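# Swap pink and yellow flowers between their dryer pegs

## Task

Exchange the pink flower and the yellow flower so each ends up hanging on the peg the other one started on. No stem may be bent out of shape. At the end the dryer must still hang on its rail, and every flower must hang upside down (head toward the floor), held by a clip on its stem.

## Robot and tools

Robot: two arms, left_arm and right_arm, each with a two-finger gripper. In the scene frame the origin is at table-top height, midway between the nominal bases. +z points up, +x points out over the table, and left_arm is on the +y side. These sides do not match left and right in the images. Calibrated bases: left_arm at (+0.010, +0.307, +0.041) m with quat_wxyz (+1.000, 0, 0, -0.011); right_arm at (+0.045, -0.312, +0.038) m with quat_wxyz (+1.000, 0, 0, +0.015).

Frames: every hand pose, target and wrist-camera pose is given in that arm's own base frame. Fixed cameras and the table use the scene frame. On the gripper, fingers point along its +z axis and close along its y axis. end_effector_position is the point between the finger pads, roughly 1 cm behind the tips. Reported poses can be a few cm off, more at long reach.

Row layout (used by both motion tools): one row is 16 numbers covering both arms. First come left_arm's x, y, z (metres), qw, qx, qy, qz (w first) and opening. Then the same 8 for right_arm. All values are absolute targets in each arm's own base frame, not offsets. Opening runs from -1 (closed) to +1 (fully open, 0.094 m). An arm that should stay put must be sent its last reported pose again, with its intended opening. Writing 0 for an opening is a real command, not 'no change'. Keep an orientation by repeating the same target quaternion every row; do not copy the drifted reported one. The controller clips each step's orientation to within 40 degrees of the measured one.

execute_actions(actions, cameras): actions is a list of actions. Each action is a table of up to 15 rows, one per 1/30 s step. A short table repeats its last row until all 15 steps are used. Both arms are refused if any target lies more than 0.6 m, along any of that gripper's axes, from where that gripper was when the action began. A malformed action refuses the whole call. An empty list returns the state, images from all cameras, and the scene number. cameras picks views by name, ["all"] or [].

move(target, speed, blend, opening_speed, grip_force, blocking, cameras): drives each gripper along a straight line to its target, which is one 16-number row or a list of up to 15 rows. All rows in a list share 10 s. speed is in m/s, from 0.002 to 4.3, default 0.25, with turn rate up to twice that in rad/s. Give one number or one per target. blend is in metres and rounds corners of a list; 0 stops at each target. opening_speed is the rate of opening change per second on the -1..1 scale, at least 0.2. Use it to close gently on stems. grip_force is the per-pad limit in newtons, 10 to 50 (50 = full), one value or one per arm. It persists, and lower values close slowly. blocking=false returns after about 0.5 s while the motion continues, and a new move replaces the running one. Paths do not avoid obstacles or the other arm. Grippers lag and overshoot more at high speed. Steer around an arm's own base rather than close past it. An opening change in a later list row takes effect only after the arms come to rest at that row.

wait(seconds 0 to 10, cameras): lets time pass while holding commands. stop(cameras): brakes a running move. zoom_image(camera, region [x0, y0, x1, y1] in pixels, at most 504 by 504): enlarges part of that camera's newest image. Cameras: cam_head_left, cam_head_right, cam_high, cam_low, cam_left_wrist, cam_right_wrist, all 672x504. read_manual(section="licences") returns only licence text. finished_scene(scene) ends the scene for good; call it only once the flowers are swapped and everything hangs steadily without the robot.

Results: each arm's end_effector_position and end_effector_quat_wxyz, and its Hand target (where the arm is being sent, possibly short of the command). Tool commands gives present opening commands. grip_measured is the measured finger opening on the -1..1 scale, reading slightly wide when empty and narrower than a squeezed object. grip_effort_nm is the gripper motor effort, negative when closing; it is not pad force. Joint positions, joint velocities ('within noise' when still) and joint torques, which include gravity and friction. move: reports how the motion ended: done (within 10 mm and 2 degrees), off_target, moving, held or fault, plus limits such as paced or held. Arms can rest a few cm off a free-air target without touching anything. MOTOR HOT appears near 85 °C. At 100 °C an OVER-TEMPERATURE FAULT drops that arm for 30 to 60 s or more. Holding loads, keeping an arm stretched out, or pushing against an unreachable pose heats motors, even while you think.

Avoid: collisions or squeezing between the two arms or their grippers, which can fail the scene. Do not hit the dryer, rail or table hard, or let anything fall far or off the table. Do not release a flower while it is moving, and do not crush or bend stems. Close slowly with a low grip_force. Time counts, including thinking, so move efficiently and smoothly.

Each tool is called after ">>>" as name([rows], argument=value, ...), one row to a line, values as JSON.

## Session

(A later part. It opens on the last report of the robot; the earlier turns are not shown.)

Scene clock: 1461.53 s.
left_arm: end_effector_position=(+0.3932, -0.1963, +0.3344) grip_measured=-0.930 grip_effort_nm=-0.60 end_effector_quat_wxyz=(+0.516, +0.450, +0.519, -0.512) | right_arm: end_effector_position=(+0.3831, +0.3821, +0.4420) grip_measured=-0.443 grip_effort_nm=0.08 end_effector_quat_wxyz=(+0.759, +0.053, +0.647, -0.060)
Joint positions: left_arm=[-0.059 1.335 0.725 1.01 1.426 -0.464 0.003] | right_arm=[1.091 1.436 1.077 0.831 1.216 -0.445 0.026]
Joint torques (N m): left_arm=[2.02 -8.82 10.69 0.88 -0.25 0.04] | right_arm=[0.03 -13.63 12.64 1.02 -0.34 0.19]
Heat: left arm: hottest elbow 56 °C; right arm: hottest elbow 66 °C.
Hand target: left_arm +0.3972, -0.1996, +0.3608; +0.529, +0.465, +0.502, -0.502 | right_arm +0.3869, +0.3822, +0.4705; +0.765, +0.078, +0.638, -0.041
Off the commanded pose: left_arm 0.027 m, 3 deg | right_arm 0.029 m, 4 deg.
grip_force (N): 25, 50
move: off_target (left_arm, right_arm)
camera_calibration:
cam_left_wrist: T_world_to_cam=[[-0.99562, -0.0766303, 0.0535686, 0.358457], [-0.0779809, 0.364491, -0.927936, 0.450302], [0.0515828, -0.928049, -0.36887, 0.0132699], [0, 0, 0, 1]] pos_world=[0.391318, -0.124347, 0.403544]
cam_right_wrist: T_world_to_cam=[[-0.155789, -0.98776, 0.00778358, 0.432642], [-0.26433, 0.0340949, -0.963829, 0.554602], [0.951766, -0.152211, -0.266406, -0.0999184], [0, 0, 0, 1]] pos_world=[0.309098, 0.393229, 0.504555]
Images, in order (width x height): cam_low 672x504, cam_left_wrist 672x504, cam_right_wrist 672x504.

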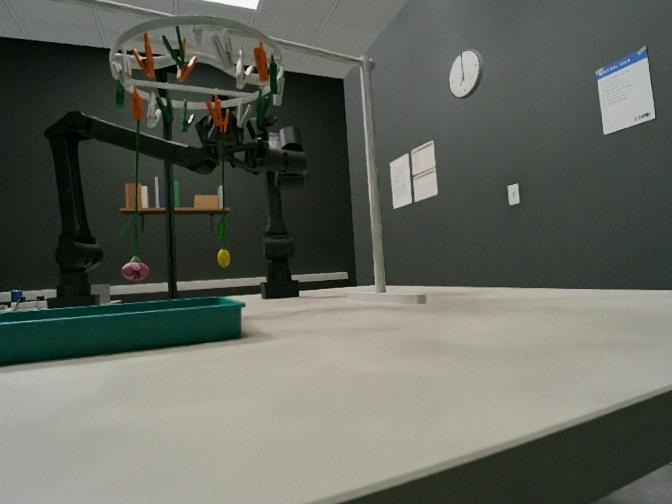

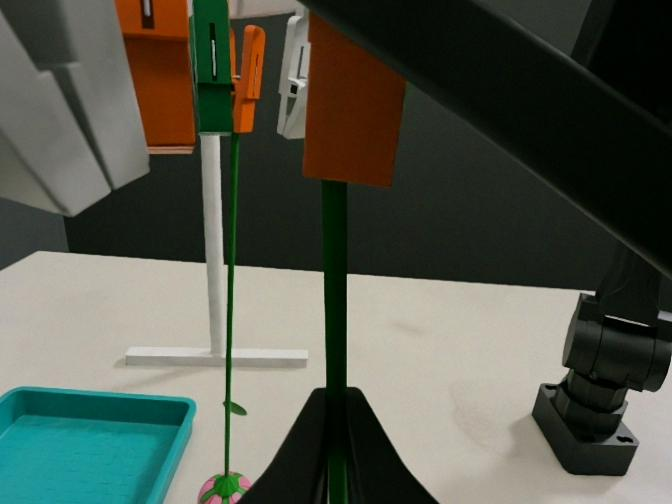

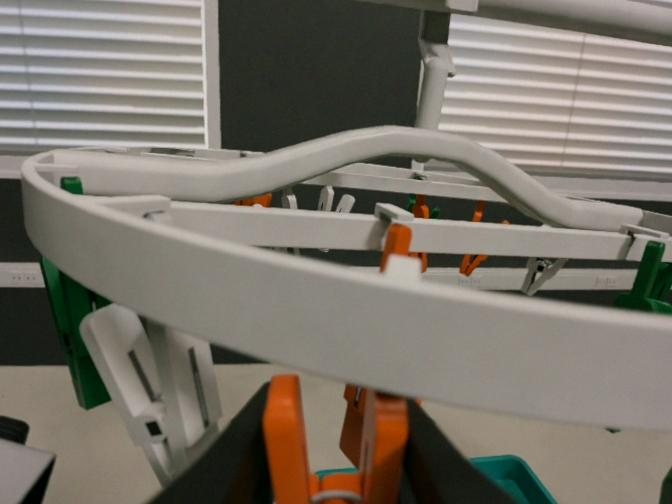

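>>> move([
  [0.3985, -0.2000, 0.361, 0.5293, 0.4651, 0.5023, -0.5018, -1.0, 0.388, 0.3835, 0.471, 0.76495, 0.07779, 0.63806, -0.04076, -0.2],
  [0.3985, -0.2000, 0.361, 0.5293, 0.4651, 0.5023, -0.5018, -1.0, 0.32, 0.397, 0.457, 0.76495, 0.07779, 0.63806, -0.04076, -0.2],
  [0.3985, -0.2000, 0.361, 0.5293, 0.4651, 0.5023, -0.5018, -0.4, 0.31, 0.39, 0.455, 0.76495, 0.07779, 0.63806, -0.04076, -0.2],
  [0.392, -0.10, 0.35, 0.5293, 0.4651, 0.5023, -0.5018, -0.4, 0.29, 0.36, 0.45, 0.76495, 0.07779, 0.63806, -0.04076, -0.2],
], speed=[0.05, 0.1, 0.1, 0.08], opening_speed=0.6, cameras=["all"])

>>> zoom_image(camera="cam_low", region=[90, 60, 290, 290])

>>> zoom_image(camera="cam_right_wrist", region=[180, 150, 500, 470])

Scene clock: 1476.80 s.
left_arm: end_effector_position=(+0.3953, -0.1033, +0.3454) grip_measured=-0.402 grip_effort_nm=0.05 end_effector_quat_wxyz=(+0.538, +0.444, +0.550, -0.458) | right_arm: end_effector_position=(+0.2947, +0.3603, +0.4534) grip_measured=-0.202 grip_effort_nm=0.08 end_effector_quat_wxyz=(+0.765, +0.085, +0.637, -0.038)
Joint positions: left_arm=[0.186 1.301 0.725 1.145 1.571 -0.595 0.028] | right_arm=[1.26 1.381 0.971 1.352 1.353 -0.848 0.038]
Joint torques (N m): left_arm=[3.14 -8.18 6.99 1.03 -0.19 0.01] | right_arm=[1.44 -11.34 6.83 1.13 -0.48 -0.11]
Heat: left arm: hottest elbow 58 °C; right arm: hottest elbow 65 °C.
Hand target: left_arm +0.3922, -0.1009, +0.3500; +0.542, +0.446, +0.549, -0.454 | right_arm +0.2901, +0.3600, +0.4501; +0.765, +0.078, +0.638, -0.040
Off the commanded pose: left_arm 0.007 m, 8 deg | right_arm 0.006 m, 1 deg.
joint sent to its limit (left arm) — joint 5 (wrist yaw), upper limit. The joint targets are off in orientation, not in position.
grip_force (N): 25, 50
move: off_target (left_arm); target 3's new opening was sent with left_arm's hand 0.027 m and 3 deg from that target
camera_calibration:
cam_left_wrist: T_world_to_cam=[[-0.981734, -0.189865, 0.0122499, 0.364065], [-0.0908362, 0.411166, -0.907023, 0.429493], [0.167175, -0.891568, -0.420902, 0.0796242], [0, 0, 0, 1]] pos_world=[0.383117, -0.0364789, 0.418614]
cam_right_wrist: T_world_to_cam=[[-0.161904, -0.984134, -0.0725737, 0.434152], [-0.234682, 0.109834, -0.965847, 0.507744], [0.958494, -0.139343, -0.248741, -0.0307107], [0, 0, 0, 1]] pos_world=[0.218885, 0.367217, 0.514272]

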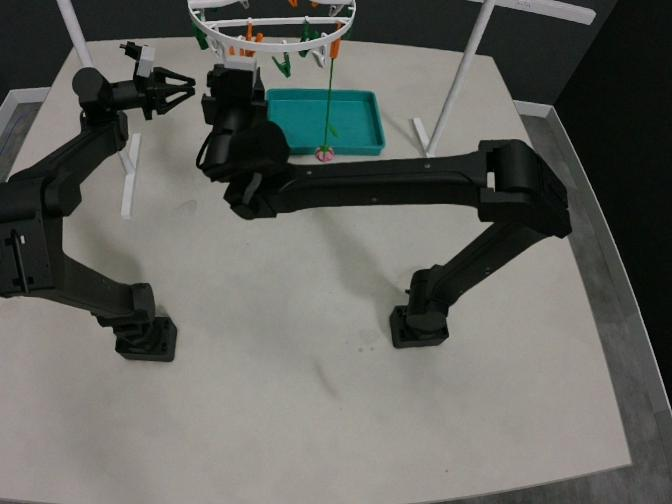

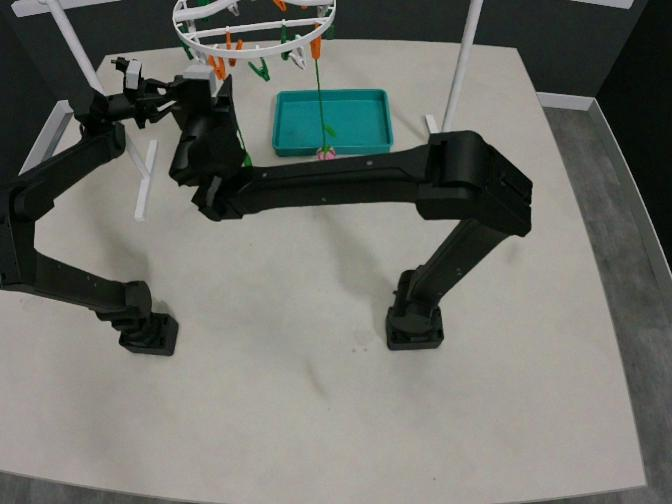

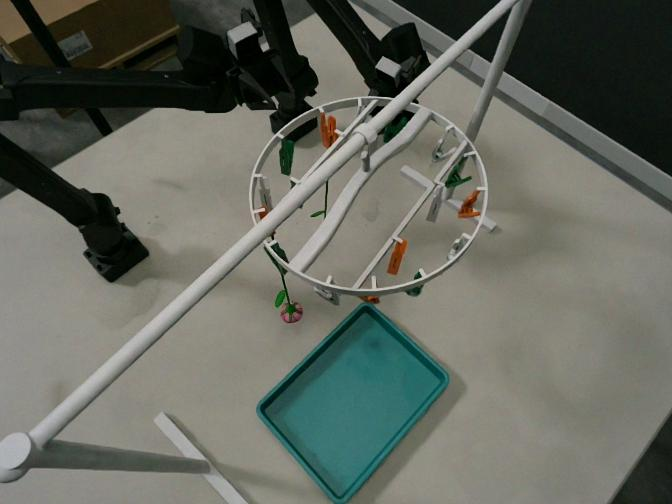

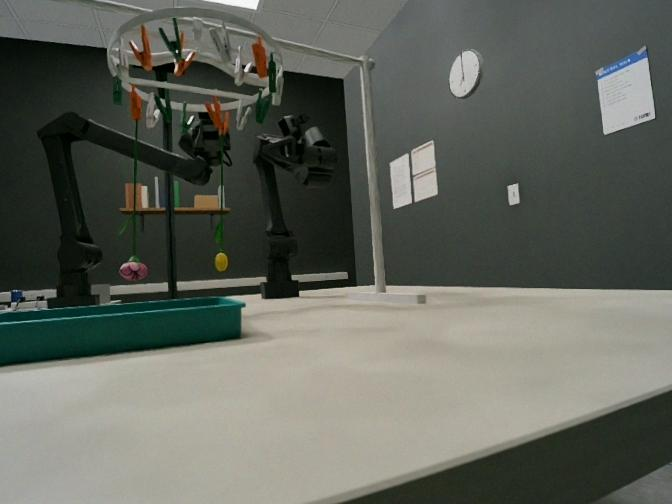

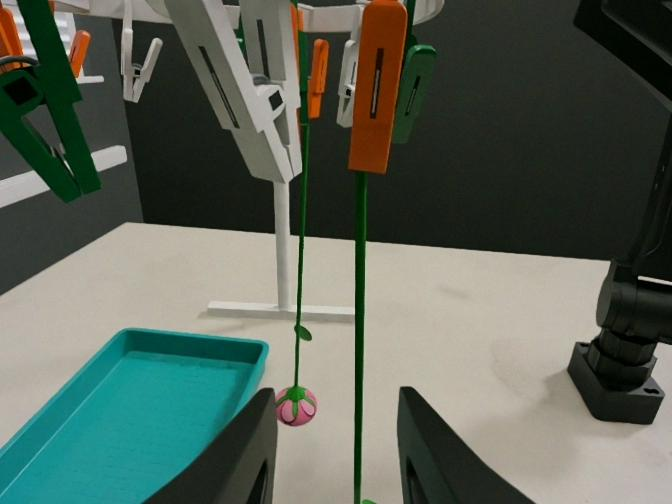

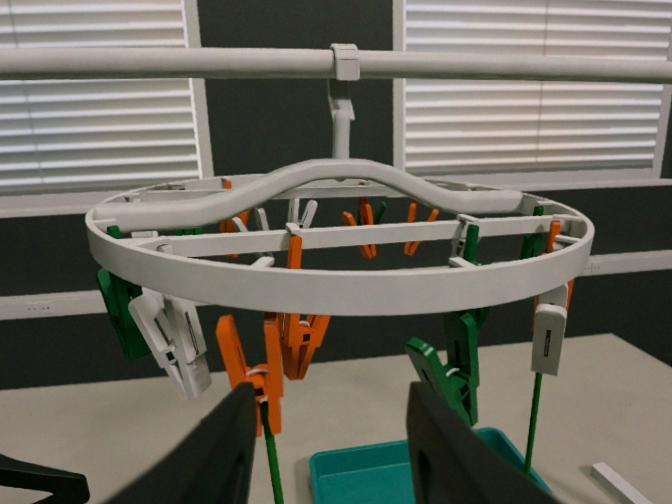

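Scaled by 2.191 from the camera's 672x504 image, which has a finer 960x720 frame.

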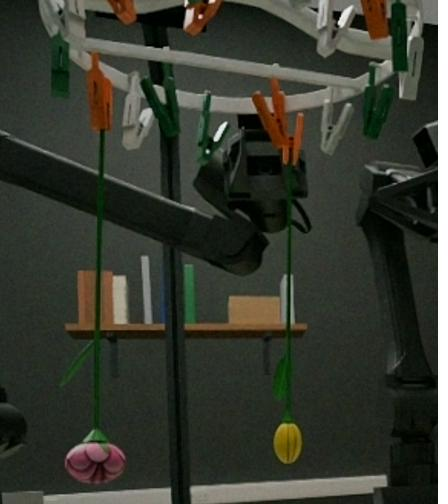

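Scaled by 1.575 from the camera's 672x504 image, which has a finer 960x720 frame.

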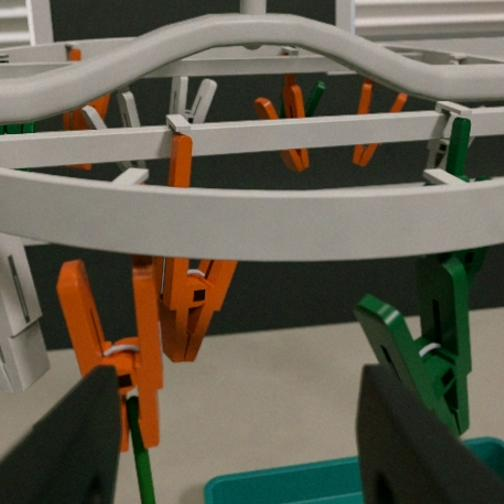

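>>> move(target=[0.33, -0.02, 0.33, 0.5293, 0.4651, 0.5023, -0.5018, -0.4, 0.22, 0.28, 0.42, 0.76534, -0.10928, 0.61976, 0.13495, -0.2], speed=0.2, cameras=["cam_left_wrist", "cam_right_wrist", "cam_low", "cam_high"])

>>> zoom_image(camera="cam_low", region=[90, 60, 290, 290])

Scene clock: 1483.70 s.
left_arm: end_effector_position=(+0.3330, -0.0229, +0.3268) grip_measured=-0.402 grip_effort_nm=0.05 end_effector_quat_wxyz=(+0.599, +0.358, +0.610, -0.375) | right_arm: end_effector_position=(+0.2225, +0.2791, +0.4264) grip_measured=-0.202 grip_effort_nm=0.08 end_effector_quat_wxyz=(+0.769, -0.106, +0.617, +0.129)
Joint positions: left_arm=[0.481 1.077 0.498 1.145 1.571 -0.595 0.028] | right_arm=[1.301 0.738 0.544 0.565 0.931 -0.306 0.038]
Joint torques (N m): left_arm=[3.25 -4.89 7.09 0.95 -0.2 -0.02] | right_arm=[1.14 -0.91 8.18 1.21 -0.26 0.2]
Heat: left arm: hottest elbow 57 °C; right arm: hottest elbow 62 °C.
Hand target: left_arm +0.3307, -0.0210, +0.3300; +0.601, +0.357, +0.611, -0.371 | right_arm +0.2201, +0.2800, +0.4200; +0.765, -0.109, +0.620, +0.135
Off the commanded pose: left_arm 0.005 m, 24 deg | right_arm 0.007 m, 1 deg.
joint sent to its limit (left arm) — joint 5 (wrist yaw), upper limit. The joint targets are off in orientation, not in position.
grip_force (N): 25, 50
move: off_target (left_arm)
camera_calibration:
cam_left_wrist: T_world_to_cam=[[-0.883768, -0.467676, 0.0152938, 0.278505], [-0.209136, 0.365544, -0.906995, 0.412183], [0.418589, -0.804771, -0.420864, 0.0720622], [0, 0, 0, 1]] pos_world=[0.302172, 0.0375727, 0.399917]
cam_right_wrist: T_world_to_cam=[[0.33297, -0.94284, 0.0135405, 0.182128], [-0.192434, -0.0820029, -0.977878, 0.523004], [0.923093, 0.322998, -0.208739, -0.117683], [0, 0, 0, 1]] pos_world=[0.148633, 0.252617, 0.484403]
Images, in order (width x height): cam_high 672x504, cam_low 672x504, cam_left_wrist 672x504, cam_right_wrist 672x504.

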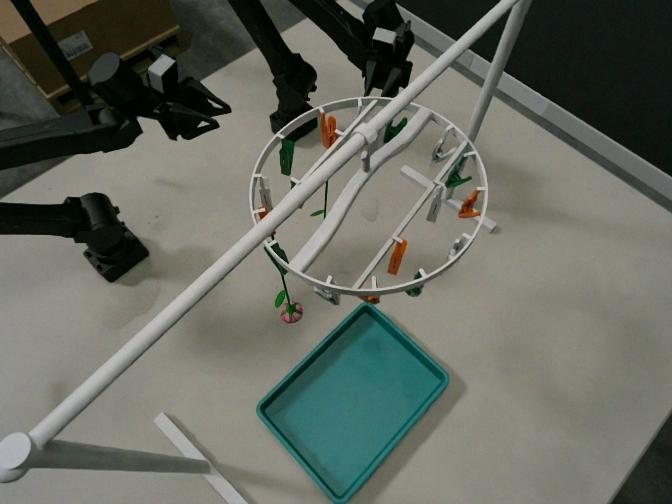

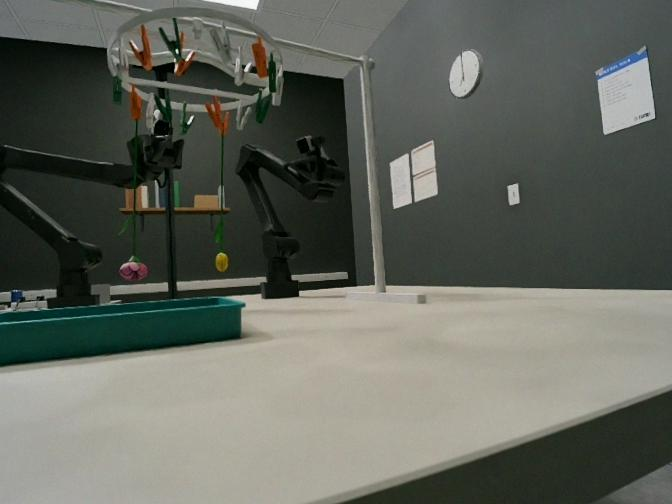

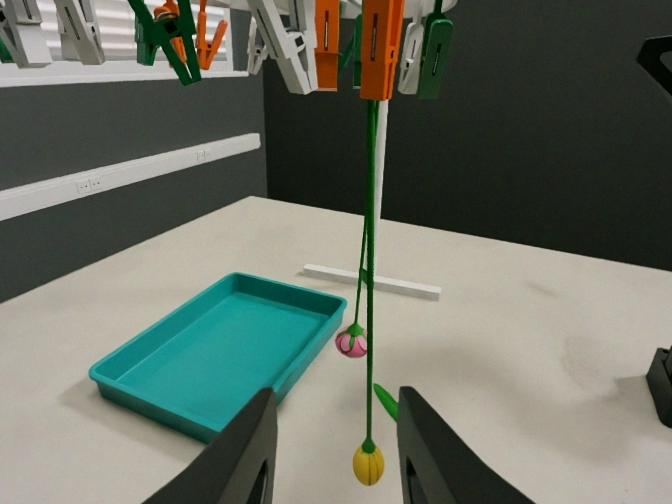

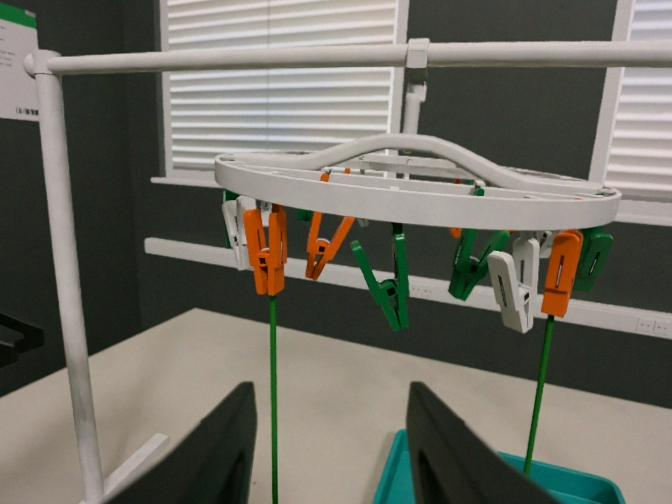

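Scaled by 2.191 from the camera's 672x504 image, which has a finer 960x720 frame.

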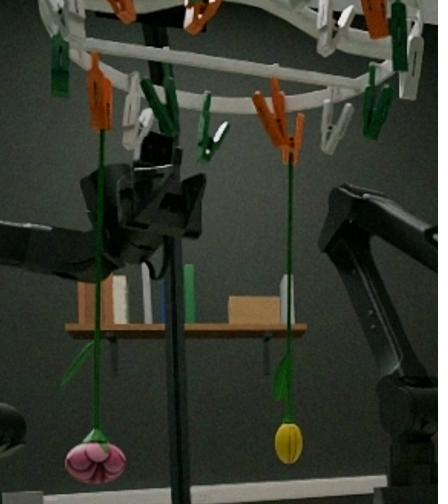

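Both flowers now hang on the swapped pegs, head down, and the dryer is hanging steadily on its rail. Finishing scene 1.

>>> finished_scene(scene=1)

The scene is finished: the task was done.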